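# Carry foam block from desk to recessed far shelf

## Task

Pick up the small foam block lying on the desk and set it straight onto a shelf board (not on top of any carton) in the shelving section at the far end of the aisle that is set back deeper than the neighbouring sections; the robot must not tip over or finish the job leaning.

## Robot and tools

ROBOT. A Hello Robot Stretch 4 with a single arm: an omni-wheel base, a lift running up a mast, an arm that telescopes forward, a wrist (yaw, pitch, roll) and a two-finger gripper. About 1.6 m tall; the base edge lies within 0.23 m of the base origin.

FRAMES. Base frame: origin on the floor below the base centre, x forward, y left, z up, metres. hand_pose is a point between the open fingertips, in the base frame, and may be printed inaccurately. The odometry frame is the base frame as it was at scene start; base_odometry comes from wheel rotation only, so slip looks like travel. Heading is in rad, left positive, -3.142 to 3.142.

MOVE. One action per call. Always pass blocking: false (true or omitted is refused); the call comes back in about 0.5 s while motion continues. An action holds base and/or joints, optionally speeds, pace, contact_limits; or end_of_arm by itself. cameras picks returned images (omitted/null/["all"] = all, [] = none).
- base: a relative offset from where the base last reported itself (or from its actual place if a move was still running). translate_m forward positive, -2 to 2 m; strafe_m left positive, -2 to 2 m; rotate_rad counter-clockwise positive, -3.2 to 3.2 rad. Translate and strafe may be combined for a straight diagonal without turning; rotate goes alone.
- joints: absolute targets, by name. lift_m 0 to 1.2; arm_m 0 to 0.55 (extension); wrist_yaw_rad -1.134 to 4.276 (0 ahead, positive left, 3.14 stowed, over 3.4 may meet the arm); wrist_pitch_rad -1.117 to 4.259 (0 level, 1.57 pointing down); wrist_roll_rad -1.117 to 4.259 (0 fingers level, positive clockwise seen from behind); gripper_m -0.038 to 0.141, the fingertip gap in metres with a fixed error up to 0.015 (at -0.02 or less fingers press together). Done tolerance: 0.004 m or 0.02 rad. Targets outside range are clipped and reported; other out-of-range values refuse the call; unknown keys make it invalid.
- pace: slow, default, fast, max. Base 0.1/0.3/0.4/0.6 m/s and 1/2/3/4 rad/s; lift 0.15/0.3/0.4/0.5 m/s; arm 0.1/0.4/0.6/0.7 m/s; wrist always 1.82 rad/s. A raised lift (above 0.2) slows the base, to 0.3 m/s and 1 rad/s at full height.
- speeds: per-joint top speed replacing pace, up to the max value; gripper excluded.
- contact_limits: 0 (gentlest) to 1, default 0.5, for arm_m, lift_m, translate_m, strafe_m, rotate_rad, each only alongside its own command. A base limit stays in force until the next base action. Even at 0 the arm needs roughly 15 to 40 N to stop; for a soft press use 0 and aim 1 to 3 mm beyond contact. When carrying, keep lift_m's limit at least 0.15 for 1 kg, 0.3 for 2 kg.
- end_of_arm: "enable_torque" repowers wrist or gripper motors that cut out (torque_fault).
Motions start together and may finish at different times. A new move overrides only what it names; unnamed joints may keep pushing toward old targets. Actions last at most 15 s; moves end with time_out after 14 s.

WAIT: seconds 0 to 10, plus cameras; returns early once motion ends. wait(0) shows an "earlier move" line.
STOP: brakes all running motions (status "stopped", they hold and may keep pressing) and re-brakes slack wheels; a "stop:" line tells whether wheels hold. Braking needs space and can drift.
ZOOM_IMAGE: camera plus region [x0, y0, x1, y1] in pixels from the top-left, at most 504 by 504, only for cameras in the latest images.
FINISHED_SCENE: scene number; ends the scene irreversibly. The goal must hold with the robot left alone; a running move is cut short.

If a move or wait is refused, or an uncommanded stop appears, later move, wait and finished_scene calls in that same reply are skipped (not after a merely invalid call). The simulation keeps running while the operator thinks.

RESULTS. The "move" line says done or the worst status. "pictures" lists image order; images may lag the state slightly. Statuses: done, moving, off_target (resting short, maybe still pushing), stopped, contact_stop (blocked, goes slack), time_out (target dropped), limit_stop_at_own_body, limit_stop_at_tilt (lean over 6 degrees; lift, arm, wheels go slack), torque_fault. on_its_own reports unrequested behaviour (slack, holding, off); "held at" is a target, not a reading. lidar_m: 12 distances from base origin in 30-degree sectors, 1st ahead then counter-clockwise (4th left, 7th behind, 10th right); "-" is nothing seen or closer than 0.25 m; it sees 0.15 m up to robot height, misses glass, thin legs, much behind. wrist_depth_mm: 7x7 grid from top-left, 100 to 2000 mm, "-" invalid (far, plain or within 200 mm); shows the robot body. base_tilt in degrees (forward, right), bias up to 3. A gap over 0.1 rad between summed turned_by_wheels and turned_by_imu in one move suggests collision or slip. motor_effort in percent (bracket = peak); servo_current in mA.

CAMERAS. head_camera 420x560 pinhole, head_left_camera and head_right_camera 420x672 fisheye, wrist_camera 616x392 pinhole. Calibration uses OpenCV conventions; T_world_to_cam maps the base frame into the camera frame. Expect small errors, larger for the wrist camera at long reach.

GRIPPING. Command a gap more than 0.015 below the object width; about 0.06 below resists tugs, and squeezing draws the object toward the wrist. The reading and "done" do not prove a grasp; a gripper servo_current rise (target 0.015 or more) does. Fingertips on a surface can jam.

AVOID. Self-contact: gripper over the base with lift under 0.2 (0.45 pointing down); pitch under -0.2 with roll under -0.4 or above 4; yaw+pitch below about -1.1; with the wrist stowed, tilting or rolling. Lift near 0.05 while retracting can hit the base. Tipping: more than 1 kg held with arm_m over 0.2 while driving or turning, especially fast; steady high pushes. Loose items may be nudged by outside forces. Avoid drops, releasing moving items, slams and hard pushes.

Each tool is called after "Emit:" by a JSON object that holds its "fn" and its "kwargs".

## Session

Emit:
{"fn": "move", "kwargs": {"blocking": false}}

Scene clock: 0.00 s.
base_odometry: x=+0.000 y=+0.000 heading=+0.000
turned_by_wheels: +0.000
turned_by_imu: +0.000
base_tilt: forward=+0.3 right=+1.3
lidar_m: 2.07 2.07 2.46 1.38 1.39 1.68 2.12 2.13 1.58 1.40 1.41 2.39
base_status: not commanded
joint_positions: lift_m=+0.246 arm_m=+0.002 wrist_yaw_rad=+3.068 wrist_pitch_rad=+0.002 wrist_roll_rad=+0.000 gripper_m=+0.056
joint_status: not commanded
measured_speeds: all 0
motor_effort: lift_m=+20 arm_m=-4 wheel_0=+0 wheel_1=-1 wheel_2=+0
servo_current: wrist_yaw_rad=39 wrist_pitch_rad=46 wrist_roll_rad=26 gripper_m=39
hand_pose: x=-0.1080 y=+0.1084 z=+0.4236 quat_wxyz=(+0.037, -0.001, +0.000, +0.999) (m; base frame)
wrist_depth_mm: 135 139 - - - - - / 114 139 - - - - - / 117 140 - - - - - / 136 178 - - - - - / 1983 - - - - - - / 1430 1464 197 1255 1397 1537 1397 / 1025 878 1078 152 1042 1025 1098
pictures: head_camera, head_left_camera, head_right_camera, wrist_camera
camera_calibration:
wrist_camera: T_world_to_cam=[[0.121229, 0.991669, 0.0435412, -0.135586], [0.027947, 0.0404375, -0.998791, 0.474708], [-0.992231, 0.122299, -0.022812, 0.118862], [0, 0, 0, 1]] pos_world=[0.121109, 0.100724, 0.482749]

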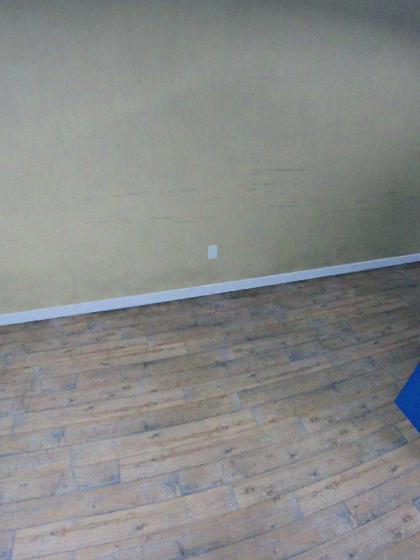

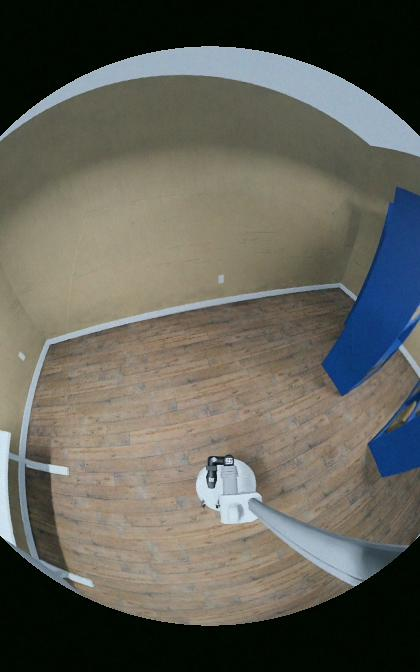

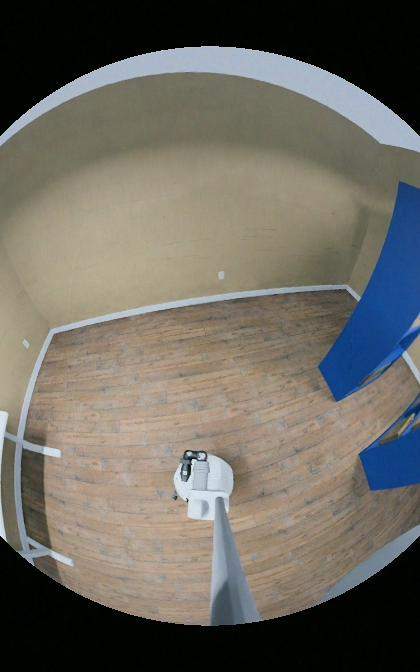

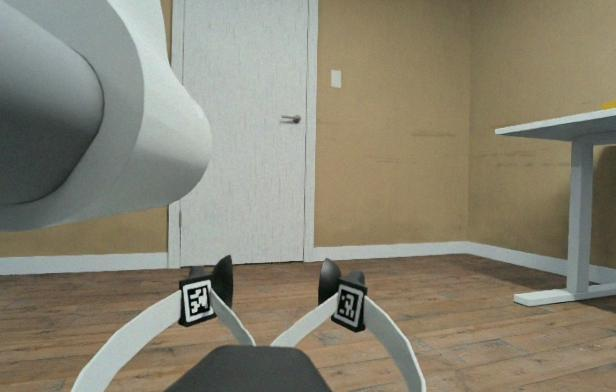

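Emit:
{"fn": "move", "kwargs": {"base": {"rotate_rad": 1.83}, "joints": {"lift_m": 0.9, "wrist_yaw_rad": 0.0, "gripper_m": 0.13}, "blocking": false, "cameras": []}}

Emit:
{"fn": "wait", "kwargs": {"seconds": 6}}

Emit:
{"fn": "zoom_image", "kwargs": {"camera": "head_camera", "region": [60, 150, 360, 350]}}

Scene clock: 16.20 s.
move: moving
base_odometry: x=+0.000 y=+0.000 heading=+0.261
turned_by_wheels: +0.261
turned_by_imu: +0.256
base_tilt: forward=+0.4 right=+1.5
lidar_m: 2.07 2.15 1.51 1.37 1.48 2.23 2.12 2.25 1.43 1.40 1.43 2.16
base_status: rotate_rad moving
joint_positions: lift_m=+0.285 arm_m=+0.002 wrist_yaw_rad=+2.464 wrist_pitch_rad=+0.002 wrist_roll_rad=+0.000 gripper_m=+0.076
joint_status: lift_m moving; wrist_yaw_rad moving; gripper_m moving
measured_speeds: translate_m=+0.000 strafe_m=+0.000 rotate_rad=+0.990 lift_m=+0.148 arm_m=+0.000 wrist_yaw_rad=-1.814 wrist_pitch_rad=+0.000 wrist_roll_rad=+0.000
motor_effort: lift_m=+26(27) arm_m=-4(4) wheel_0=-7(8) wheel_1=-5(7) wheel_2=-8(8)
servo_current: wrist_yaw_rad=65(130) wrist_pitch_rad=46(59) wrist_roll_rad=26(33) gripper_m=72(91)
hand_pose: x=+0.0032 y=+0.2488 z=+0.4625 quat_wxyz=(+0.332, -0.001, +0.000, +0.943) (m; base frame)
wrist_depth_mm: - - - - - - - / - - - - - - - / - - - - - - - / - - - - - - - / - - - - - - - / 1499 1430 199 1618 193 1618 1499 / 1098 946 1118 149 1008 1098 1160
pictures: none
No camera images: "cameras" was empty.

Scene clock: 19.17 s.
earlier move: done
base_odometry: x=+0.000 y=+0.000 heading=+1.830
turned_by_wheels: +1.569
turned_by_imu: +1.549
base_tilt: forward=+0.2 right=+1.4
lidar_m: 1.37 1.45 2.18 2.12 2.22 1.44 1.42 1.42 2.17 2.08 2.16 2.26
base_status: done
joint_positions: lift_m=+0.900 arm_m=+0.002 wrist_yaw_rad=+0.004 wrist_pitch_rad=+0.002 wrist_roll_rad=+0.000 gripper_m=+0.130
joint_status: all done
measured_speeds: all 0
motor_effort: lift_m=+24(28) arm_m=-4(4) wheel_0=-4(9) wheel_1=-1(8) wheel_2=+0(9)
servo_current: wrist_yaw_rad=33(130) wrist_pitch_rad=39(59) wrist_roll_rad=26(33) gripper_m=46(111)
hand_pose: x=+0.4619 y=-0.0864 z=+1.0773 quat_wxyz=(+1.000, +0.000, +0.001, +0.002) (m; base frame)
wrist_depth_mm: - - - - - - - / - - - - - - - / - - - - - - - / - - - - - - - / - - - - - - - / - 188 171 - 202 - - / - - - - - - -
wait: 2.97 of 6 s (the move ended)
pictures: head_camera, head_left_camera, head_right_camera, wrist_camera
camera_calibration:
wrist_camera: T_world_to_cam=[[-0.0443924, -0.998067, 0.043499, -0.135347], [-0.0247458, -0.04243, -0.998793, 1.13675], [0.998708, -0.0454152, -0.0228144, -0.210987], [0, 0, 0, 1]] pos_world=[0.232835, -0.0964351, 1.13645]

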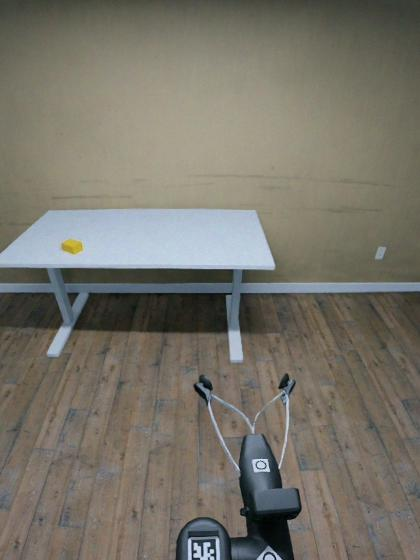

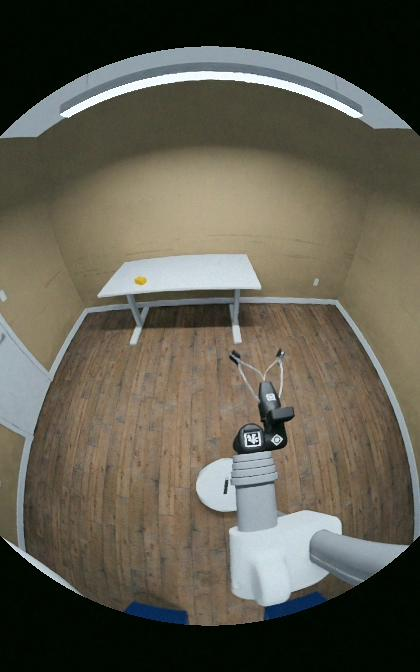

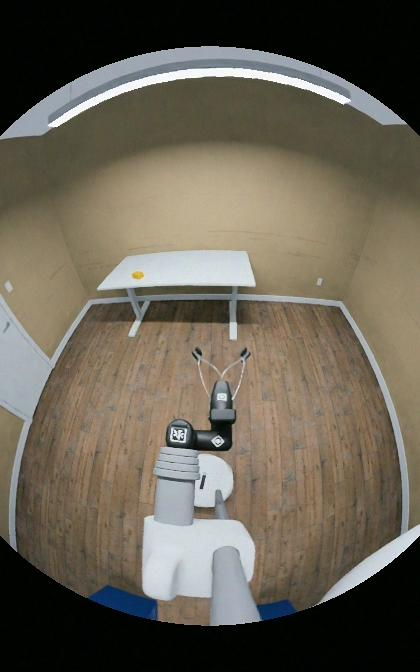

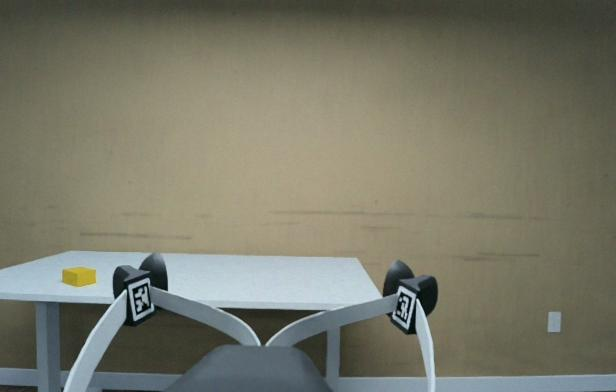

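Scaled by 1.680 from the camera's 420x560 image, which has a finer 1200x1600 frame.

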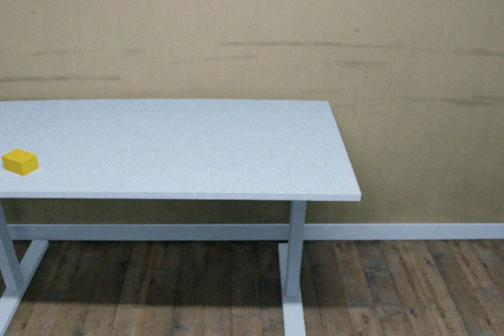

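Emit:
{"fn": "move", "kwargs": {"base": {"translate_m": 0.65, "strafe_m": 0.78}, "joints": {"wrist_pitch_rad": 0.4}, "blocking": false, "cameras": []}}

Emit:
{"fn": "wait", "kwargs": {"seconds": 7, "cameras": ["head_camera","wrist_camera"]}}

Emit:
{"fn": "zoom_image", "kwargs": {"camera": "head_camera", "region": [160, 260, 320, 380]}}

Scene clock: 32.23 s.
move: moving
base_odometry: x=-0.030 y=+0.014 heading=+1.829
turned_by_wheels: +0.000
turned_by_imu: -0.001
base_tilt: forward=+0.4 right=+1.4
lidar_m: 1.34 1.44 2.12 2.08 2.20 1.47 1.42 1.42 2.19 2.10 2.17 1.41
base_status: translate_m moving; strafe_m moving
joint_positions: lift_m=+0.900 arm_m=+0.002 wrist_yaw_rad=+0.003 wrist_pitch_rad=+0.396 wrist_roll_rad=+0.000 gripper_m=+0.130
joint_status: wrist_pitch_rad moving
measured_speeds: translate_m=+0.080 strafe_m=+0.097 rotate_rad=-0.006 lift_m=+0.000 arm_m=+0.000 wrist_yaw_rad=+0.000 wrist_pitch_rad=+0.196 wrist_roll_rad=+0.000
motor_effort: lift_m=+24(24) arm_m=-4(4) wheel_0=-5(8) wheel_1=+7(9) wheel_2=-7(8)
servo_current: wrist_yaw_rad=39(46) wrist_pitch_rad=33(65) wrist_roll_rad=26(39) gripper_m=46(52)
hand_pose: x=+0.4395 y=-0.0865 z=+0.9664 quat_wxyz=(+0.980, +0.000, +0.197, +0.002) (m; base frame)
wrist_depth_mm: - - - - - - - / - - - - - - - / - - - - - - - / - - - - - - - / 1983 - - - - - - / 1576 205 1499 1708 202 1661 1661 / 1336 1308 1397 - 1430 1397 1430
pictures: none
No camera images: "cameras" was empty.

Scene clock: 36.60 s.
earlier move: done
base_odometry: x=-0.920 y=+0.429 heading=+1.829
turned_by_wheels: +0.000
turned_by_imu: +0.002
base_tilt: forward=+0.3 right=+1.3
lidar_m: 0.73 0.79 1.41 1.28 1.38 1.96 2.01 2.29 2.96 2.85 1.03 0.79
base_status: done
joint_positions: lift_m=+0.900 arm_m=+0.002 wrist_yaw_rad=+0.003 wrist_pitch_rad=+0.400 wrist_roll_rad=+0.000 gripper_m=+0.130
joint_status: all done
measured_speeds: all 0
motor_effort: lift_m=+24(24) arm_m=-4(4) wheel_0=-2(8) wheel_1=-1(10) wheel_2=-2(8)
servo_current: wrist_yaw_rad=46(46) wrist_pitch_rad=26(65) wrist_roll_rad=26(39) gripper_m=39(59)
hand_pose: x=+0.4391 y=-0.0865 z=+0.9656 quat_wxyz=(+0.980, +0.000, +0.199, +0.002) (m; base frame)
wrist_depth_mm: - - - - - - - / - - - - - - - / - - - - - - - / - - - - - - - / - - - - - - - / 1576 195 177 1576 202 1618 1618 / 1308 1255 1308 - 1430 1366 -
wait: 4.37 of 7 s (the move ended)
pictures: head_camera, wrist_camera
camera_calibration:
wrist_camera: T_world_to_cam=[[-0.0241005, -0.997983, 0.0587265, -0.155218], [-0.409651, -0.0437266, -0.911194, 1.10897], [0.911924, -0.0460176, -0.407771, 0.218993], [0, 0, 0, 1]] pos_world=[0.250843, -0.0963356, 1.1089]

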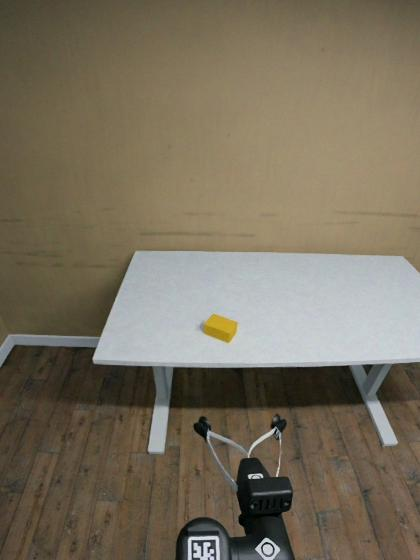

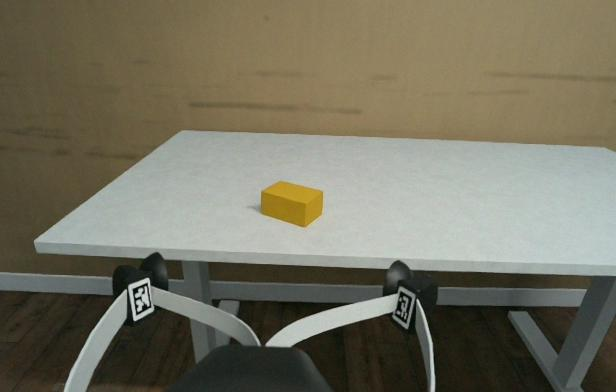

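Scaled by 3.150 from the camera's 420x560 image, which has a finer 1200x1600 frame.

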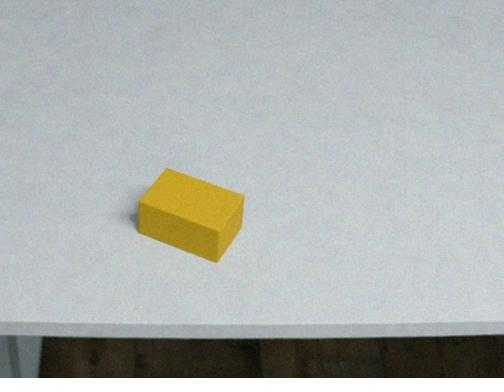

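Emit:
{"fn": "move", "kwargs": {"base": {"translate_m": 0.15, "strafe_m": 0.41}, "joints": {"gripper_m": 0.141}, "blocking": false, "cameras": []}}

Emit:
{"fn": "wait", "kwargs": {"seconds": 5, "cameras": []}}

Emit:
{"fn": "move", "kwargs": {"base": {"rotate_rad": -0.517}, "joints": {"arm_m": 0.2, "lift_m": 0.84}, "blocking": false, "cameras": []}}

Emit:
{"fn": "wait", "kwargs": {"seconds": 3, "cameras": ["head_camera","wrist_camera"]}}

Emit:
{"fn": "zoom_image", "kwargs": {"camera": "head_camera", "region": [160, 260, 320, 380]}}

Scene clock: 60.70 s.
move: moving
base_odometry: x=-0.953 y=+0.432 heading=+1.829
turned_by_wheels: +0.000
turned_by_imu: -0.001
base_tilt: forward=+0.4 right=+1.6
lidar_m: 0.73 0.75 1.38 1.28 1.36 1.92 2.03 2.32 3.00 2.89 1.03 0.76
base_status: translate_m moving; strafe_m moving
joint_positions: lift_m=+0.900 arm_m=+0.002 wrist_yaw_rad=+0.003 wrist_pitch_rad=+0.400 wrist_roll_rad=+0.000 gripper_m=+0.139
joint_status: gripper_m moving
measured_speeds: translate_m=+0.043 strafe_m=+0.118 rotate_rad=+0.001 lift_m=+0.000 arm_m=+0.000 wrist_yaw_rad=+0.000 wrist_pitch_rad=+0.000 wrist_roll_rad=+0.000
motor_effort: lift_m=+24(24) arm_m=-4(4) wheel_0=-9(9) wheel_1=+9(9) wheel_2=-5(5)
servo_current: wrist_yaw_rad=39(46) wrist_pitch_rad=39(46) wrist_roll_rad=33(33) gripper_m=85(98)
hand_pose: x=+0.4391 y=-0.0866 z=+0.9656 quat_wxyz=(+0.980, +0.000, +0.199, +0.002) (m; base frame)
wrist_depth_mm: - - - - - - - / - - - - - - - / - - - - - - - / - - - - - - - / - - - - - - - / 1499 191 177 1618 198 1576 1661 / 1366 1308 1366 - 1366 1366 -
pictures: none
No camera images: "cameras" was empty.

Scene clock: 63.13 s.
earlier move: done
base_odometry: x=-1.355 y=+0.469 heading=+1.829
turned_by_wheels: +0.000
turned_by_imu: +0.001
base_tilt: forward=+0.3 right=+1.3
lidar_m: 0.62 1.34 1.00 0.87 0.97 1.40 2.17 2.26 3.39 3.26 0.89 0.65
base_status: done
joint_positions: lift_m=+0.900 arm_m=+0.002 wrist_yaw_rad=+0.003 wrist_pitch_rad=+0.400 wrist_roll_rad=+0.000 gripper_m=+0.141
joint_status: all done
measured_speeds: all 0
motor_effort: lift_m=+24(24) arm_m=-4(4) wheel_0=-2(9) wheel_1=-1(10) wheel_2=-1(6)
servo_current: wrist_yaw_rad=39(46) wrist_pitch_rad=39(59) wrist_roll_rad=26(33) gripper_m=46(98)
hand_pose: x=+0.4391 y=-0.0866 z=+0.9656 quat_wxyz=(+0.980, +0.000, +0.199, +0.002) (m; base frame)
wrist_depth_mm: - - - - - - - / - - - - - - - / - - - - - - - / - - - - - - - / 1430 - - - - - 580 / 1430 190 177 - 198 - - / 1366 1308 1397 - 1397 1366 1430
wait: 2.43 of 5 s (the move ended)
pictures: none
No camera images: "cameras" was empty.

Scene clock: 63.63 s.
move: moving
base_odometry: x=-1.355 y=+0.469 heading=+1.581
turned_by_wheels: -0.248
turned_by_imu: -0.244
base_tilt: forward=+0.5 right=+1.5
lidar_m: 0.61 1.41 1.09 0.89 0.91 1.10 2.03 2.20 2.60 3.26 1.15 0.70
base_status: rotate_rad moving
joint_positions: lift_m=+0.862 arm_m=+0.054 wrist_yaw_rad=+0.003 wrist_pitch_rad=+0.400 wrist_roll_rad=+0.000 gripper_m=+0.141
joint_status: lift_m moving; arm_m moving
measured_speeds: translate_m=+0.001 strafe_m=+0.000 rotate_rad=-0.946 lift_m=-0.121 arm_m=+0.198 wrist_yaw_rad=+0.000 wrist_pitch_rad=+0.000 wrist_roll_rad=+0.000
motor_effort: lift_m=+15(23) arm_m=+8(8) wheel_0=+6(7) wheel_1=+7(8) wheel_2=+7(7)
servo_current: wrist_yaw_rad=33(39) wrist_pitch_rad=46(46) wrist_roll_rad=33(33) gripper_m=39(52)
hand_pose: x=+0.4913 y=-0.0866 z=+0.9284 quat_wxyz=(+0.980, +0.000, +0.199, +0.002) (m; base frame)
wrist_depth_mm: - - - - - - - / - - - - - - - / - - - - - - - / - - - - 597 - - / - - - - - - - / - 187 177 - 198 1576 1618 / 1281 1281 1308 - 1336 1308 1336
pictures: none
No camera images: "cameras" was empty.

Scene clock: 64.83 s.
earlier move: done
base_odometry: x=-1.355 y=+0.469 heading=+1.312
turned_by_wheels: -0.269
turned_by_imu: -0.266
base_tilt: forward=+0.5 right=+1.6
lidar_m: 0.64 0.61 1.33 0.98 0.88 0.94 1.41 2.20 2.26 3.36 3.25 0.84
base_status: done
joint_positions: lift_m=+0.840 arm_m=+0.200 wrist_yaw_rad=+0.003 wrist_pitch_rad=+0.400 wrist_roll_rad=+0.000 gripper_m=+0.141
joint_status: all done
measured_speeds: all 0
motor_effort: lift_m=+14(23) arm_m=+7(9) wheel_0=+2(7) wheel_1=+1(8) wheel_2=+1(7)
servo_current: wrist_yaw_rad=39(46) wrist_pitch_rad=33(52) wrist_roll_rad=33(33) gripper_m=46(52)
hand_pose: x=+0.6366 y=-0.0866 z=+0.9064 quat_wxyz=(+0.980, +0.000, +0.199, +0.002) (m; base frame)
wrist_depth_mm: - - - - - - - / - - - - - - - / - - - - - - - / - - - - - - - / - - 492 492 - - - / - 188 172 - 198 1576 1576 / - - - - 1281 1281 1366
wait: 1.20 of 3 s (the move ended)
pictures: head_camera, wrist_camera
camera_calibration:
wrist_camera: T_world_to_cam=[[-0.024225, -0.997983, 0.0586812, -0.146878], [-0.409774, -0.0436282, -0.911143, 1.13594], [0.911865, -0.0461185, -0.407891, 0.0148911], [0, 0, 0, 1]] pos_world=[0.448343, -0.0963354, 1.0497]

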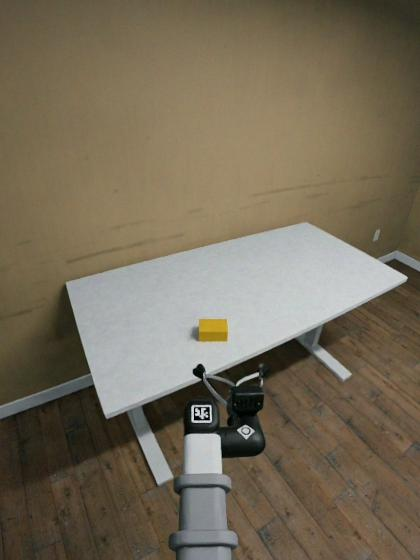

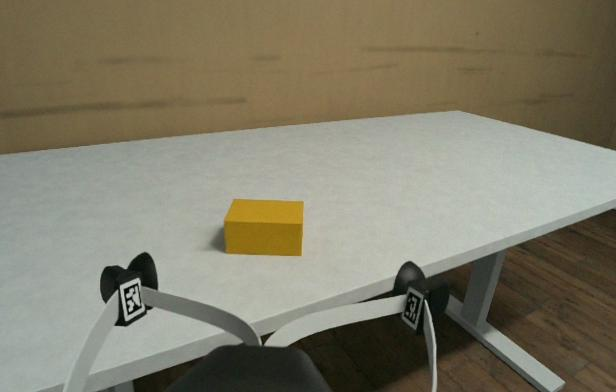

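Scaled by 3.150 from the camera's 420x560 image, which has a finer 1200x1600 frame.

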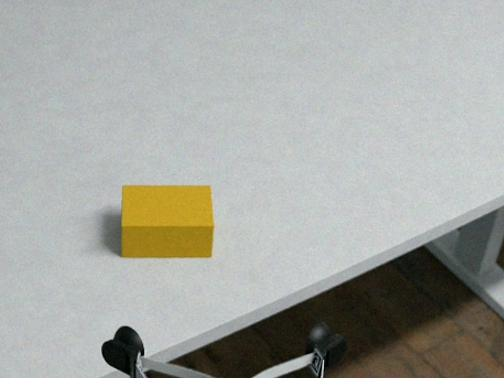

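Emit:
{"fn": "move", "kwargs": {"base": {"strafe_m": 0.031}, "joints": {"arm_m": 0.29, "lift_m": 0.8}, "blocking": false, "cameras": []}}

Emit:
{"fn": "wait", "kwargs": {"seconds": 3, "cameras": ["head_camera","wrist_camera"]}}

Scene clock: 78.70 s.
move: moving
base_odometry: x=-1.382 y=+0.477 heading=+1.312
turned_by_wheels: +0.000
turned_by_imu: -0.001
base_tilt: forward=+0.3 right=+1.4
lidar_m: 0.63 0.60 1.31 0.93 0.88 0.93 1.36 2.23 2.27 3.36 3.29 0.85
base_status: strafe_m moving
joint_positions: lift_m=+0.808 arm_m=+0.252 wrist_yaw_rad=+0.003 wrist_pitch_rad=+0.400 wrist_roll_rad=+0.000 gripper_m=+0.141
joint_status: lift_m moving; arm_m moving
measured_speeds: translate_m=+0.000 strafe_m=+0.042 rotate_rad=-0.002 lift_m=-0.070 arm_m=+0.181 wrist_yaw_rad=+0.000 wrist_pitch_rad=+0.000 wrist_roll_rad=+0.000
motor_effort: lift_m=+13(15) arm_m=+5(9) wheel_0=-3(9) wheel_1=+4(10) wheel_2=+2(2)
servo_current: wrist_yaw_rad=33(46) wrist_pitch_rad=59(59) wrist_roll_rad=33(33) gripper_m=46(52)
hand_pose: x=+0.6884 y=-0.0866 z=+0.8735 quat_wxyz=(+0.980, +0.000, +0.199, +0.001) (m; base frame)
wrist_depth_mm: - - - - - - - / - - - - - - - / - - - - - - - / - - - 449 - - - / - - - 436 - - 1863 / - 187 172 - 198 1464 1537 / - - - - 1255 1255 1308
pictures: none
No camera images: "cameras" was empty.

Scene clock: 79.43 s.
earlier move: done
base_odometry: x=-1.385 y=+0.477 heading=+1.312
turned_by_wheels: +0.000
turned_by_imu: +0.000
base_tilt: forward=+0.3 right=+1.4
lidar_m: 0.63 0.61 1.29 0.95 0.87 0.94 1.33 2.22 2.29 3.41 3.28 0.87
base_status: done
joint_positions: lift_m=+0.800 arm_m=+0.290 wrist_yaw_rad=+0.003 wrist_pitch_rad=+0.400 wrist_roll_rad=+0.000 gripper_m=+0.141
joint_status: all done
measured_speeds: all 0
motor_effort: lift_m=+14(15) arm_m=+7(9) wheel_0=+0(9) wheel_1=-1(10) wheel_2=+0(2)
servo_current: wrist_yaw_rad=39(46) wrist_pitch_rad=46(59) wrist_roll_rad=26(33) gripper_m=52(52)
hand_pose: x=+0.7266 y=-0.0866 z=+0.8663 quat_wxyz=(+0.980, +0.000, +0.199, +0.001) (m; base frame)
wrist_depth_mm: - - - - - - - / - - - - - - - / - - - - - - - / - - - 430 - - - / - - 387 392 - - 1756 / - 188 172 - 198 - 1499 / - - - - 1281 1229 1308
wait: 0.73 of 3 s (the move ended)
pictures: head_camera, wrist_camera
camera_calibration:
wrist_camera: T_world_to_cam=[[-0.0243158, -0.997978, 0.0587225, -0.142342], [-0.409778, -0.0436286, -0.911141, 1.13638], [0.911861, -0.0462183, -0.407889, -0.0835018], [0, 0, 0, 1]] pos_world=[0.538343, -0.0963352, 1.0097]

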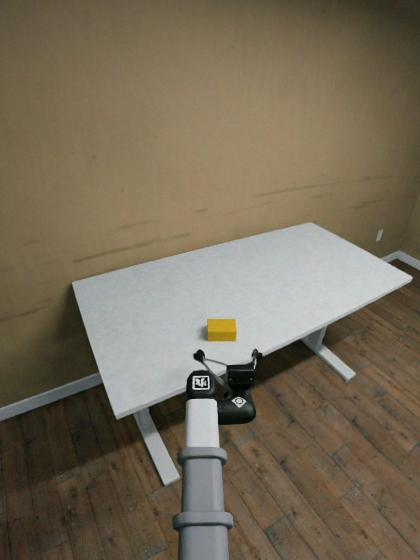

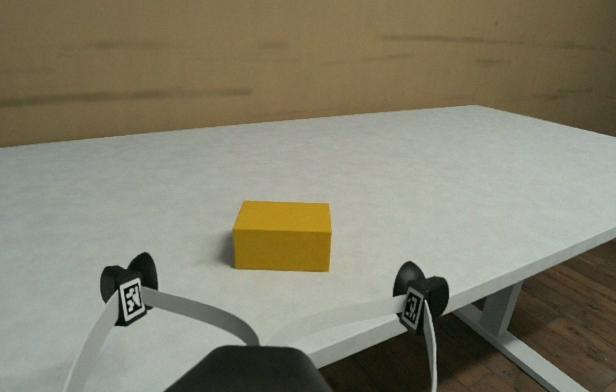

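Emit:
{"fn": "move", "kwargs": {"joints": {"lift_m": 0.765}, "blocking": false, "cameras": []}}

Emit:
{"fn": "wait", "kwargs": {"seconds": 2, "cameras": []}}

Emit:
{"fn": "move", "kwargs": {"joints": {"arm_m": 0.455}, "speeds": {"arm_m": 0.2}, "blocking": false, "contact_limits": {"arm_m": 0.1}, "cameras": []}}

Emit:
{"fn": "wait", "kwargs": {"seconds": 3, "cameras": ["wrist_camera","head_camera"]}}

Scene clock: 89.23 s.
move: moving
base_odometry: x=-1.385 y=+0.477 heading=+1.312
turned_by_wheels: +0.000
turned_by_imu: -0.001
base_tilt: forward=+0.4 right=+1.3
lidar_m: 0.63 0.59 1.29 0.94 0.86 0.95 1.38 2.25 2.27 3.42 3.28 0.85
base_status: not commanded
joint_positions: lift_m=+0.770 arm_m=+0.290 wrist_yaw_rad=+0.003 wrist_pitch_rad=+0.400 wrist_roll_rad=+0.000 gripper_m=+0.141
joint_status: lift_m moving
measured_speeds: translate_m=+0.000 strafe_m=+0.000 rotate_rad=+0.000 lift_m=-0.057 arm_m=+0.000 wrist_yaw_rad=+0.000 wrist_pitch_rad=+0.000 wrist_roll_rad=+0.000
motor_effort: lift_m=+13(15) arm_m=+7(7) wheel_0=+0(1) wheel_1=-1(1) wheel_2=+0(0)
servo_current: wrist_yaw_rad=46(46) wrist_pitch_rad=33(52) wrist_roll_rad=26(33) gripper_m=46(52)
hand_pose: x=+0.7266 y=-0.0866 z=+0.8358 quat_wxyz=(+0.980, +0.000, +0.199, +0.001) (m; base frame)
wrist_depth_mm: - - - - - - - / - - - - - - - / - - - - - - - / - - 375 375 - - - / - - - 384 - - 1808 / - 187 172 - 198 - 1464 / - - - - 1182 1229 1229
pictures: none
No camera images: "cameras" was empty.

Scene clock: 89.70 s.
earlier move: done
base_odometry: x=-1.385 y=+0.477 heading=+1.312
turned_by_wheels: +0.000
turned_by_imu: +0.000
base_tilt: forward=+0.3 right=+1.3
lidar_m: 0.60 0.62 1.30 0.96 0.88 0.93 1.36 2.22 2.29 3.41 3.28 0.85
base_status: not commanded
joint_positions: lift_m=+0.765 arm_m=+0.290 wrist_yaw_rad=+0.003 wrist_pitch_rad=+0.400 wrist_roll_rad=+0.000 gripper_m=+0.141
joint_status: all done
measured_speeds: all 0
motor_effort: lift_m=+14(16) arm_m=+7(7) wheel_0=-1(1) wheel_1=-1(1) wheel_2=+0(0)
servo_current: wrist_yaw_rad=39(46) wrist_pitch_rad=39(52) wrist_roll_rad=26(33) gripper_m=39(52)
hand_pose: x=+0.7266 y=-0.0866 z=+0.8314 quat_wxyz=(+0.980, +0.000, +0.199, +0.001) (m; base frame)
wrist_depth_mm: - - - - - - - / - - - - - - - / - - - - - - - / - - 377 375 - - - / - - - 384 - - 1756 / - 188 172 - 197 1397 1499 / - - - - 1205 1205 1255
wait: 0.47 of 2 s (the move ended)
pictures: none
No camera images: "cameras" was empty.

Scene clock: 90.20 s.
move: moving
base_odometry: x=-1.385 y=+0.477 heading=+1.312
turned_by_wheels: +0.000
turned_by_imu: +0.000
base_tilt: forward=+0.4 right=+1.3
lidar_m: 0.62 0.60 1.27 0.94 0.85 0.94 1.35 2.22 2.26 3.40 3.27 0.83
base_status: not commanded
joint_positions: lift_m=+0.765 arm_m=+0.342 wrist_yaw_rad=+0.003 wrist_pitch_rad=+0.400 wrist_roll_rad=+0.000 gripper_m=+0.141
joint_status: arm_m moving
measured_speeds: translate_m=+0.000 strafe_m=+0.000 rotate_rad=+0.000 lift_m=+0.000 arm_m=+0.198 wrist_yaw_rad=+0.000 wrist_pitch_rad=+0.000 wrist_roll_rad=+0.000
motor_effort: lift_m=+14(14) arm_m=+6(10) wheel_0=+0(1) wheel_1=-1(1) wheel_2=+0(0)
servo_current: wrist_yaw_rad=33(46) wrist_pitch_rad=33(52) wrist_roll_rad=26(33) gripper_m=33(52)
contact_limits: arm_m 0.1
hand_pose: x=+0.7790 y=-0.0866 z=+0.8314 quat_wxyz=(+0.980, +0.000, +0.199, +0.001) (m; base frame)
wrist_depth_mm: - - - - - - - / - - - - - - - / - - - - - - - / - - 345 349 - - - / - - 338 338 - - - / - 187 172 - 195 - 1464 / - - - - 1160 1205 1229
pictures: none
No camera images: "cameras" was empty.

Scene clock: 91.30 s.
earlier move: done
base_odometry: x=-1.385 y=+0.477 heading=+1.312
turned_by_wheels: +0.000
turned_by_imu: +0.000
base_tilt: forward=+0.4 right=+1.3
lidar_m: 0.62 0.60 1.29 0.95 0.86 0.94 1.36 2.23 2.27 3.42 3.27 0.83
base_status: not commanded
joint_positions: lift_m=+0.765 arm_m=+0.455 wrist_yaw_rad=+0.003 wrist_pitch_rad=+0.400 wrist_roll_rad=+0.000 gripper_m=+0.141
joint_status: all done
measured_speeds: all 0
motor_effort: lift_m=+14(14) arm_m=+7(10) wheel_0=+0(1) wheel_1=-1(1) wheel_2=+0(0)
servo_current: wrist_yaw_rad=46(46) wrist_pitch_rad=52(52) wrist_roll_rad=26(33) gripper_m=46(52)
contact_limits: arm_m 0.1
hand_pose: x=+0.8916 y=-0.0866 z=+0.8314 quat_wxyz=(+0.980, +0.000, +0.199, +0.001) (m; base frame)
wrist_depth_mm: - - - - - - - / - - - - - - - / - - - - - - - / - - - - - - - / - - 263 257 - - - / - 188 220 231 195 - - / - - 224 136 - - -
wait: 1.10 of 3 s (the move ended)
pictures: head_camera, wrist_camera
camera_calibration:
wrist_camera: T_world_to_cam=[[-0.0243158, -0.997978, 0.0587225, -0.136275], [-0.409778, -0.0436286, -0.911141, 1.1721], [0.911861, -0.0462183, -0.407889, -0.248235], [0, 0, 0, 1]] pos_world=[0.703343, -0.0963352, 0.974698]

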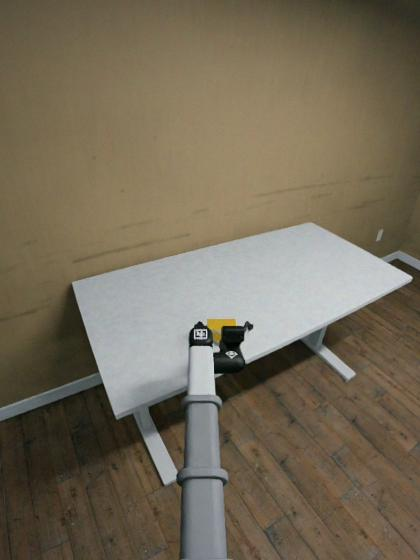

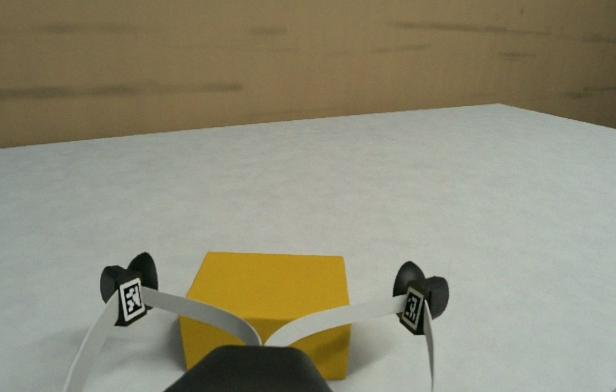

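Emit:
{"fn": "move", "kwargs": {"joints": {"arm_m": 0.479}, "blocking": false, "contact_limits": {"arm_m": 0.1}, "cameras": []}}

Emit:
{"fn": "wait", "kwargs": {"seconds": 1, "cameras": []}}

Emit:
{"fn": "move", "kwargs": {"joints": {"gripper_m": 0.045}, "blocking": false, "cameras": []}}

Emit:
{"fn": "wait", "kwargs": {"seconds": 2.5, "cameras": []}}

Emit:
{"fn": "move", "kwargs": {"joints": {"lift_m": 0.9}, "blocking": false, "cameras": []}}

Emit:
{"fn": "wait", "kwargs": {"seconds": 2, "cameras": ["wrist_camera","head_camera"]}}

Scene clock: 100.20 s.
move: moving
base_odometry: x=-1.385 y=+0.477 heading=+1.312
turned_by_wheels: +0.000
turned_by_imu: -0.001
base_tilt: forward=+0.3 right=+1.4
lidar_m: 0.61 0.60 1.28 0.93 0.84 0.95 1.36 2.23 2.28 3.39 3.27 0.82
base_status: not commanded
joint_positions: lift_m=+0.765 arm_m=+0.479 wrist_yaw_rad=+0.003 wrist_pitch_rad=+0.400 wrist_roll_rad=+0.000 gripper_m=+0.141
joint_status: arm_m moving
measured_speeds: translate_m=+0.000 strafe_m=+0.000 rotate_rad=+0.000 lift_m=+0.000 arm_m=+0.002 wrist_yaw_rad=+0.000 wrist_pitch_rad=+0.000 wrist_roll_rad=+0.000
motor_effort: lift_m=+14(14) arm_m=+7(9) wheel_0=+0(1) wheel_1=-1(1) wheel_2=+0(0)
servo_current: wrist_yaw_rad=39(46) wrist_pitch_rad=46(52) wrist_roll_rad=26(33) gripper_m=33(52)
contact_limits: arm_m 0.1
hand_pose: x=+0.9156 y=-0.0866 z=+0.8314 quat_wxyz=(+0.980, +0.000, +0.199, +0.001) (m; base frame)
wrist_depth_mm: - - - - - - - / - - - - - - - / - - - - - - - / - - - - - - - / - - - - - - - / - 187 220 231 195 - - / - - 196 193 - - -
pictures: none
No camera images: "cameras" was empty.

Scene clock: 100.47 s.
earlier move: done
base_odometry: x=-1.385 y=+0.477 heading=+1.312
turned_by_wheels: +0.000
turned_by_imu: +0.000
base_tilt: forward=+0.3 right=+1.4
lidar_m: 0.60 0.61 1.29 0.96 0.85 0.94 1.35 2.24 2.27 3.39 3.28 0.87
base_status: not commanded
joint_positions: lift_m=+0.765 arm_m=+0.479 wrist_yaw_rad=+0.003 wrist_pitch_rad=+0.400 wrist_roll_rad=+0.000 gripper_m=+0.141
joint_status: all done
measured_speeds: all 0
motor_effort: lift_m=+14(14) arm_m=+7(9) wheel_0=+0(1) wheel_1=-1(2) wheel_2=+0(0)
servo_current: wrist_yaw_rad=33(46) wrist_pitch_rad=46(52) wrist_roll_rad=26(33) gripper_m=52(52)
contact_limits: arm_m 0.1
hand_pose: x=+0.9156 y=-0.0866 z=+0.8314 quat_wxyz=(+0.980, +0.000, +0.199, +0.001) (m; base frame)
wrist_depth_mm: - - - - - - - / - - - - - - - / - - - - - - - / - - - - - - - / - - - - - - - / - 187 220 230 195 - - / - - 196 193 - - -
wait: 0.27 of 1 s (the move ended)
pictures: none
No camera images: "cameras" was empty.

Scene clock: 100.97 s.
move: moving
base_odometry: x=-1.385 y=+0.477 heading=+1.312
turned_by_wheels: +0.000
turned_by_imu: +0.000
base_tilt: forward=+0.3 right=+1.3
lidar_m: 0.60 0.60 1.28 0.93 0.87 0.94 1.36 2.24 2.27 3.39 3.28 0.83
base_status: not commanded
joint_positions: lift_m=+0.765 arm_m=+0.479 wrist_yaw_rad=+0.003 wrist_pitch_rad=+0.400 wrist_roll_rad=+0.000 gripper_m=+0.129
joint_status: gripper_m moving
measured_speeds: all 0
motor_effort: lift_m=+14(14) arm_m=+7(7) wheel_0=-1(1) wheel_1=-1(1) wheel_2=+0(0)
servo_current: wrist_yaw_rad=33(39) wrist_pitch_rad=39(52) wrist_roll_rad=26(33) gripper_m=98(98)
contact_limits: arm_m 0.1
hand_pose: x=+0.9156 y=-0.0866 z=+0.8314 quat_wxyz=(+0.980, +0.000, +0.199, +0.001) (m; base frame)
wrist_depth_mm: - - - - - - - / - - - - - - - / - - - - - - - / - - - - - - - / - - - - - - - / - 188 213 230 195 - - / - - 196 193 - - -
pictures: none
No camera images: "cameras" was empty.

Scene clock: 102.40 s.
earlier move: done
base_odometry: x=-1.385 y=+0.477 heading=+1.312
turned_by_wheels: +0.000
turned_by_imu: +0.000
base_tilt: forward=+0.3 right=+1.4
lidar_m: 0.64 0.60 1.28 0.92 0.86 0.95 1.35 2.24 2.29 3.40 3.28 0.86
base_status: not commanded
joint_positions: lift_m=+0.765 arm_m=+0.479 wrist_yaw_rad=+0.003 wrist_pitch_rad=+0.400 wrist_roll_rad=+0.000 gripper_m=+0.046
joint_status: all done
measured_speeds: all 0
motor_effort: lift_m=+14(14) arm_m=+6(7) wheel_0=+0(1) wheel_1=-1(1) wheel_2=+0(0)
servo_current: wrist_yaw_rad=33(46) wrist_pitch_rad=46(52) wrist_roll_rad=26(33) gripper_m=130(234)
contact_limits: arm_m 0.1
hand_pose: x=+0.9156 y=-0.0866 z=+0.8314 quat_wxyz=(+0.980, +0.000, +0.199, +0.001) (m; base frame)
wrist_depth_mm: - - - - - - - / - - - - - - - / - - - - - - - / - - - - - - - / - - - - - - - / - 169 213 216 184 - - / - - 182 185 - - -
wait: 1.43 of 2.5 s (the move ended)
pictures: none
No camera images: "cameras" was empty.

Scene clock: 102.90 s.
move: moving
base_odometry: x=-1.385 y=+0.477 heading=+1.312
turned_by_wheels: +0.000
turned_by_imu: +0.000
base_tilt: forward=+0.5 right=+1.5
lidar_m: 0.62 0.60 1.28 0.95 0.86 0.95 1.36 2.24 2.30 3.43 3.28 0.86
base_status: not commanded
joint_positions: lift_m=+0.804 arm_m=+0.479 wrist_yaw_rad=+0.003 wrist_pitch_rad=+0.400 wrist_roll_rad=+0.000 gripper_m=+0.046
joint_status: lift_m moving
measured_speeds: translate_m=+0.000 strafe_m=+0.000 rotate_rad=+0.000 lift_m=+0.149 arm_m=+0.000 wrist_yaw_rad=+0.000 wrist_pitch_rad=+0.000 wrist_roll_rad=+0.000
motor_effort: lift_m=+29(29) arm_m=+6(7) wheel_0=-1(1) wheel_1=-1(1) wheel_2=+0(0)
servo_current: wrist_yaw_rad=39(46) wrist_pitch_rad=39(52) wrist_roll_rad=26(39) gripper_m=130(130)
contact_limits: arm_m 0.1
hand_pose: x=+0.9156 y=-0.0866 z=+0.8697 quat_wxyz=(+0.980, +0.000, +0.199, +0.001) (m; base frame)
wrist_depth_mm: - - - - - - - / - - - - - - - / - - - - - - - / - - - - - - - / - - - - - - - / - 176 214 217 184 - - / - - 183 186 - - -
pictures: none
No camera images: "cameras" was empty.

Scene clock: 104.03 s.
earlier move: done
base_odometry: x=-1.385 y=+0.477 heading=+1.312
turned_by_wheels: +0.000
turned_by_imu: +0.000
base_tilt: forward=+0.4 right=+1.4
lidar_m: 0.64 0.61 1.30 0.95 0.88 0.95 1.34 2.23 2.28 3.40 3.31 0.86
base_status: not commanded
joint_positions: lift_m=+0.900 arm_m=+0.479 wrist_yaw_rad=+0.003 wrist_pitch_rad=+0.400 wrist_roll_rad=+0.000 gripper_m=+0.046
joint_status: all done
measured_speeds: all 0
motor_effort: lift_m=+24(29) arm_m=+6(7) wheel_0=+0(1) wheel_1=-1(1) wheel_2=+0(0)
servo_current: wrist_yaw_rad=39(46) wrist_pitch_rad=46(52) wrist_roll_rad=20(39) gripper_m=130(130)
contact_limits: arm_m 0.1
hand_pose: x=+0.9156 y=-0.0866 z=+0.9655 quat_wxyz=(+0.980, +0.000, +0.199, +0.001) (m; base frame)
wrist_depth_mm: - - - - - - - / - - - - - - - / - - - - - - - / - - - - - - - / - - - - - - - / - 176 214 216 183 - - / - - 183 186 - - -
wait: 1.13 of 2 s (the move ended)
pictures: head_camera, wrist_camera
camera_calibration:
wrist_camera: T_world_to_cam=[[-0.02431, -0.997978, 0.0587228, -0.143576], [-0.409862, -0.043627, -0.911104, 1.30423], [0.911824, -0.0462172, -0.407972, -0.215261], [0, 0, 0, 1]] pos_world=[0.727343, -0.0963352, 1.1089]

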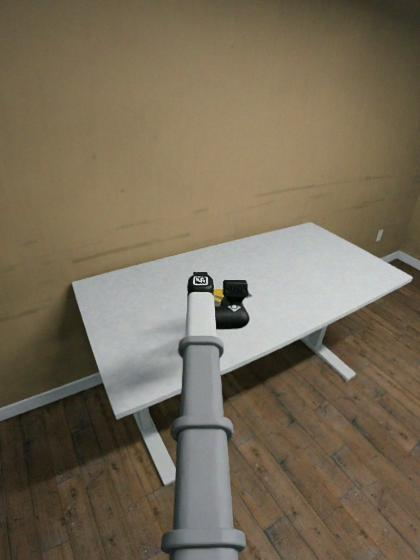

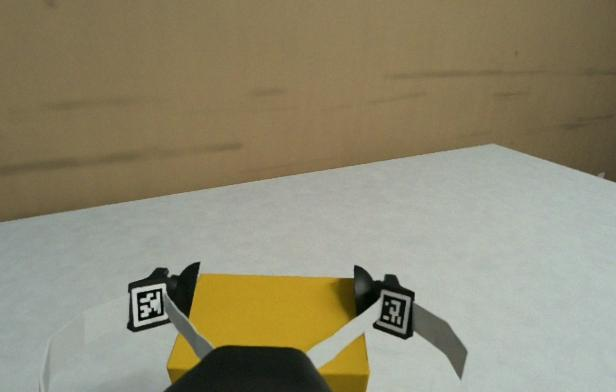

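Emit:
{"fn": "move", "kwargs": {"base": {"translate_m": -0.3}, "joints": {"arm_m": 0.02}, "blocking": false, "cameras": []}}

Emit:
{"fn": "wait", "kwargs": {"seconds": 4, "cameras": []}}

Emit:
{"fn": "move", "kwargs": {"base": {"rotate_rad": -2.617}, "blocking": false, "cameras": []}}

Emit:
{"fn": "wait", "kwargs": {"seconds": 5, "cameras": []}}

Emit:
{"fn": "move", "kwargs": {"base": {"translate_m": 1.1, "strafe_m": 1.3}, "joints": {"lift_m": 0.7}, "blocking": false, "cameras": []}}

Emit:
{"fn": "wait", "kwargs": {"seconds": 9}}

Scene clock: 122.87 s.
move: moving
base_odometry: x=-1.393 y=+0.446 heading=+1.312
turned_by_wheels: +0.000
turned_by_imu: -0.001
base_tilt: forward=+0.5 right=+1.4
lidar_m: 0.65 0.64 1.29 0.94 0.82 0.92 1.35 2.20 2.24 3.40 3.29 0.90
base_status: translate_m moving
joint_positions: lift_m=+0.900 arm_m=+0.427 wrist_yaw_rad=+0.003 wrist_pitch_rad=+0.400 wrist_roll_rad=+0.000 gripper_m=+0.046
joint_status: arm_m moving
measured_speeds: translate_m=-0.125 strafe_m=+0.002 rotate_rad=+0.007 lift_m=+0.000 arm_m=-0.198 wrist_yaw_rad=+0.000 wrist_pitch_rad=+0.000 wrist_roll_rad=+0.000
motor_effort: lift_m=+24(24) arm_m=-7(10) wheel_0=-6(8) wheel_1=-4(6) wheel_2=+9(9)
servo_current: wrist_yaw_rad=39(46) wrist_pitch_rad=46(46) wrist_roll_rad=20(33) gripper_m=117(124)
hand_pose: x=+0.8636 y=-0.0866 z=+0.9655 quat_wxyz=(+0.980, +0.000, +0.199, +0.001) (m; base frame)
wrist_depth_mm: - - - - - - - / - - - - - - - / - - - - - - - / - - - - - - - / - - - - - - - / - 176 214 216 184 - - / - - 183 186 - - -
pictures: none
No camera images: "cameras" was empty.

Scene clock: 124.83 s.
earlier move: done
base_odometry: x=-1.462 y=+0.187 heading=+1.312
turned_by_wheels: +0.000
turned_by_imu: +0.000
base_tilt: forward=+0.6 right=+1.4
lidar_m: 0.89 0.92 1.09 0.76 0.75 0.80 1.18 2.08 2.00 2.79 3.44 1.20
base_status: done
joint_positions: lift_m=+0.900 arm_m=+0.020 wrist_yaw_rad=+0.003 wrist_pitch_rad=+0.400 wrist_roll_rad=+0.000 gripper_m=+0.046
joint_status: all done
measured_speeds: all 0
motor_effort: lift_m=+24(24) arm_m=-6(10) wheel_0=-2(8) wheel_1=+0(6) wheel_2=+1(11)
servo_current: wrist_yaw_rad=33(52) wrist_pitch_rad=26(59) wrist_roll_rad=26(39) gripper_m=124(130)
hand_pose: x=+0.4570 y=-0.0866 z=+0.9655 quat_wxyz=(+0.980, +0.000, +0.199, +0.001) (m; base frame)
wrist_depth_mm: - - - - - - - / - - - - - - - / - - - - - - - / - - - - - - - / - - 237 1921 - - - / 1464 176 215 216 184 1708 1661 / 1308 1336 182 185 1336 1281 1430
wait: 1.97 of 4 s (the move ended)
pictures: none
No camera images: "cameras" was empty.

Scene clock: 125.33 s.
move: moving
base_odometry: x=-1.462 y=+0.187 heading=+1.064
turned_by_wheels: -0.248
turned_by_imu: -0.244
base_tilt: forward=+0.3 right=+1.6
lidar_m: 1.01 0.90 1.50 0.89 0.74 0.74 0.90 1.69 2.01 2.55 3.42 1.65
base_status: rotate_rad moving
joint_positions: lift_m=+0.900 arm_m=+0.020 wrist_yaw_rad=+0.003 wrist_pitch_rad=+0.400 wrist_roll_rad=+0.000 gripper_m=+0.046
joint_status: not commanded
measured_speeds: translate_m=-0.002 strafe_m=-0.002 rotate_rad=-0.942 lift_m=+0.000 arm_m=+0.000 wrist_yaw_rad=+0.000 wrist_pitch_rad=+0.000 wrist_roll_rad=+0.000
motor_effort: lift_m=+24(24) arm_m=-6(6) wheel_0=+7(7) wheel_1=+5(8) wheel_2=+7(8)
servo_current: wrist_yaw_rad=33(39) wrist_pitch_rad=46(46) wrist_roll_rad=26(33) gripper_m=124(130)
hand_pose: x=+0.4570 y=-0.0866 z=+0.9655 quat_wxyz=(+0.980, +0.000, +0.199, +0.001) (m; base frame)
wrist_depth_mm: - - - - - - - / - - - - - - - / - - - - - - - / - - - - - - - / - - 1921 - - - - / 1464 176 214 216 184 1756 1661 / 1308 1336 183 186 1308 1281 1397
pictures: none
No camera images: "cameras" was empty.

Scene clock: 127.50 s.
earlier move: done
base_odometry: x=-1.462 y=+0.187 heading=-1.305
turned_by_wheels: -2.369
turned_by_imu: -2.339
base_tilt: forward=+0.4 right=+1.2
lidar_m: 2.00 2.02 2.87 3.47 1.22 0.87 0.96 1.07 0.75 0.72 0.79 1.14
base_status: done
joint_positions: lift_m=+0.900 arm_m=+0.020 wrist_yaw_rad=+0.003 wrist_pitch_rad=+0.400 wrist_roll_rad=+0.000 gripper_m=+0.046
joint_status: not commanded
measured_speeds: all 0
motor_effort: lift_m=+24(24) arm_m=-7(7) wheel_0=+2(7) wheel_1=+1(8) wheel_2=+0(9)
servo_current: wrist_yaw_rad=33(46) wrist_pitch_rad=46(52) wrist_roll_rad=33(33) gripper_m=117(130)
hand_pose: x=+0.4570 y=-0.0866 z=+0.9655 quat_wxyz=(+0.980, +0.000, +0.199, +0.001) (m; base frame)
wrist_depth_mm: - - - - - - - / - - - - - - - / - - - - - - - / - - - - - - - / 1983 1921 - - - 1921 - / 1576 179 213 216 184 1576 - / 1308 1308 182 195 1308 1281 -
wait: 2.17 of 5 s (the move ended)
pictures: none
No camera images: "cameras" was empty.

Scene clock: 128.00 s.
move: moving
base_odometry: x=-1.432 y=+0.173 heading=-1.305
turned_by_wheels: +0.000
turned_by_imu: +0.000
base_tilt: forward=+0.3 right=+1.4
lidar_m: 1.99 2.01 3.54 3.41 1.26 0.92 0.98 1.09 0.77 0.76 0.82 1.20
base_status: translate_m moving; strafe_m moving
joint_positions: lift_m=+0.861 arm_m=+0.020 wrist_yaw_rad=+0.003 wrist_pitch_rad=+0.400 wrist_roll_rad=+0.000 gripper_m=+0.046
joint_status: lift_m moving
measured_speeds: translate_m=+0.083 strafe_m=+0.095 rotate_rad=+0.005 lift_m=-0.149 arm_m=+0.000 wrist_yaw_rad=+0.000 wrist_pitch_rad=+0.000 wrist_roll_rad=+0.000
motor_effort: lift_m=+13(22) arm_m=-6(7) wheel_0=-4(6) wheel_1=+9(9) wheel_2=-7(8)
servo_current: wrist_yaw_rad=46(46) wrist_pitch_rad=33(59) wrist_roll_rad=26(33) gripper_m=124(130)
hand_pose: x=+0.4570 y=-0.0866 z=+0.9271 quat_wxyz=(+0.980, +0.000, +0.199, +0.001) (m; base frame)
wrist_depth_mm: - - - - - - - / - - - - - - - / - - - - - - - / - - - - - - - / 1921 1863 1983 1983 - 1863 - / 1537 179 213 216 183 1537 - / 1281 1308 182 196 1281 1255 -
pictures: none
No camera images: "cameras" was empty.

Scene clock: 134.63 s.
earlier move: done
base_odometry: x=+0.081 y=-0.533 heading=-1.305
turned_by_wheels: +0.000
turned_by_imu: +0.004
base_tilt: forward=+0.4 right=+1.2
lidar_m: 1.08 0.93 2.18 2.11 2.26 2.79 1.93 2.01 2.13 2.09 2.22 0.92
base_status: done
joint_positions: lift_m=+0.700 arm_m=+0.020 wrist_yaw_rad=+0.003 wrist_pitch_rad=+0.400 wrist_roll_rad=+0.000 gripper_m=+0.046
joint_status: all done
measured_speeds: all 0
motor_effort: lift_m=+15(22) arm_m=-6(7) wheel_0=-3(6) wheel_1=+1(11) wheel_2=-2(8)
servo_current: wrist_yaw_rad=46(52) wrist_pitch_rad=46(59) wrist_roll_rad=33(33) gripper_m=130(137)
hand_pose: x=+0.4570 y=-0.0866 z=+0.7663 quat_wxyz=(+0.980, +0.000, +0.199, +0.001) (m; base frame)
wrist_depth_mm: - - - - - - - / - - - - 1205 - - / - - - - 1160 - - / - - 1576 - 1397 - - / - 1160 1464 1661 1118 - - / - 174 214 216 184 - - / - - 183 196 - - -
wait: 6.63 of 9 s (the move ended)
pictures: head_camera, head_left_camera, head_right_camera, wrist_camera
camera_calibration:
wrist_camera: T_world_to_cam=[[-0.0243032, -0.997978, 0.0587275, -0.143125], [-0.409982, -0.043628, -0.91105, 0.934703], [0.91177, -0.0462186, -0.408093, 0.121621], [0, 0, 0, 1]] pos_world=[0.268843, -0.0964352, 0.909598]

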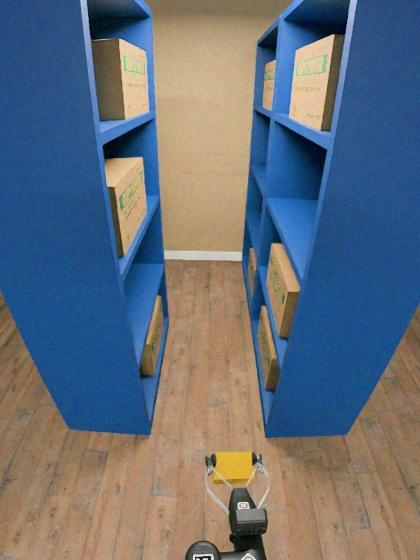

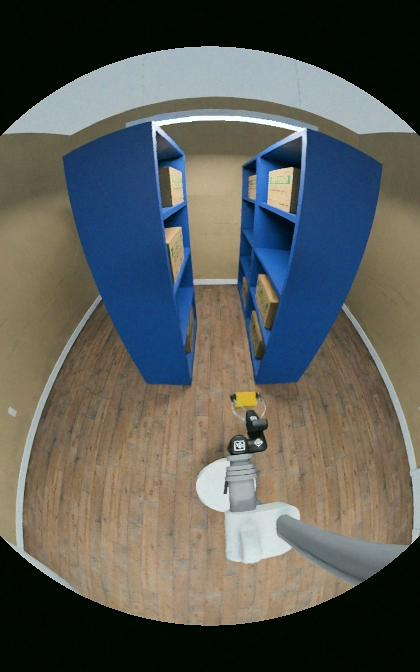

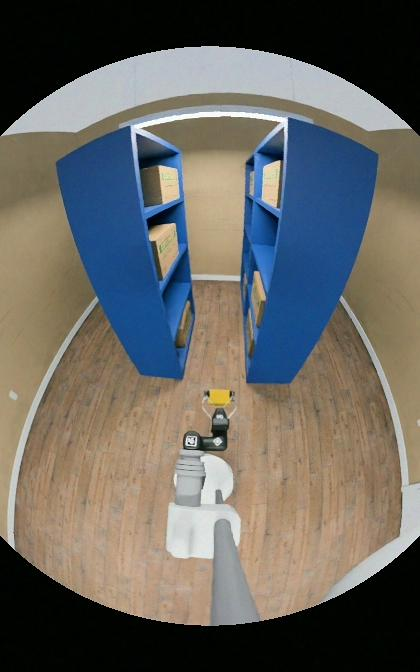

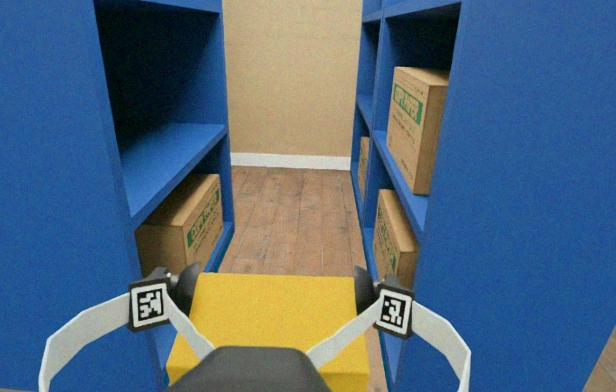

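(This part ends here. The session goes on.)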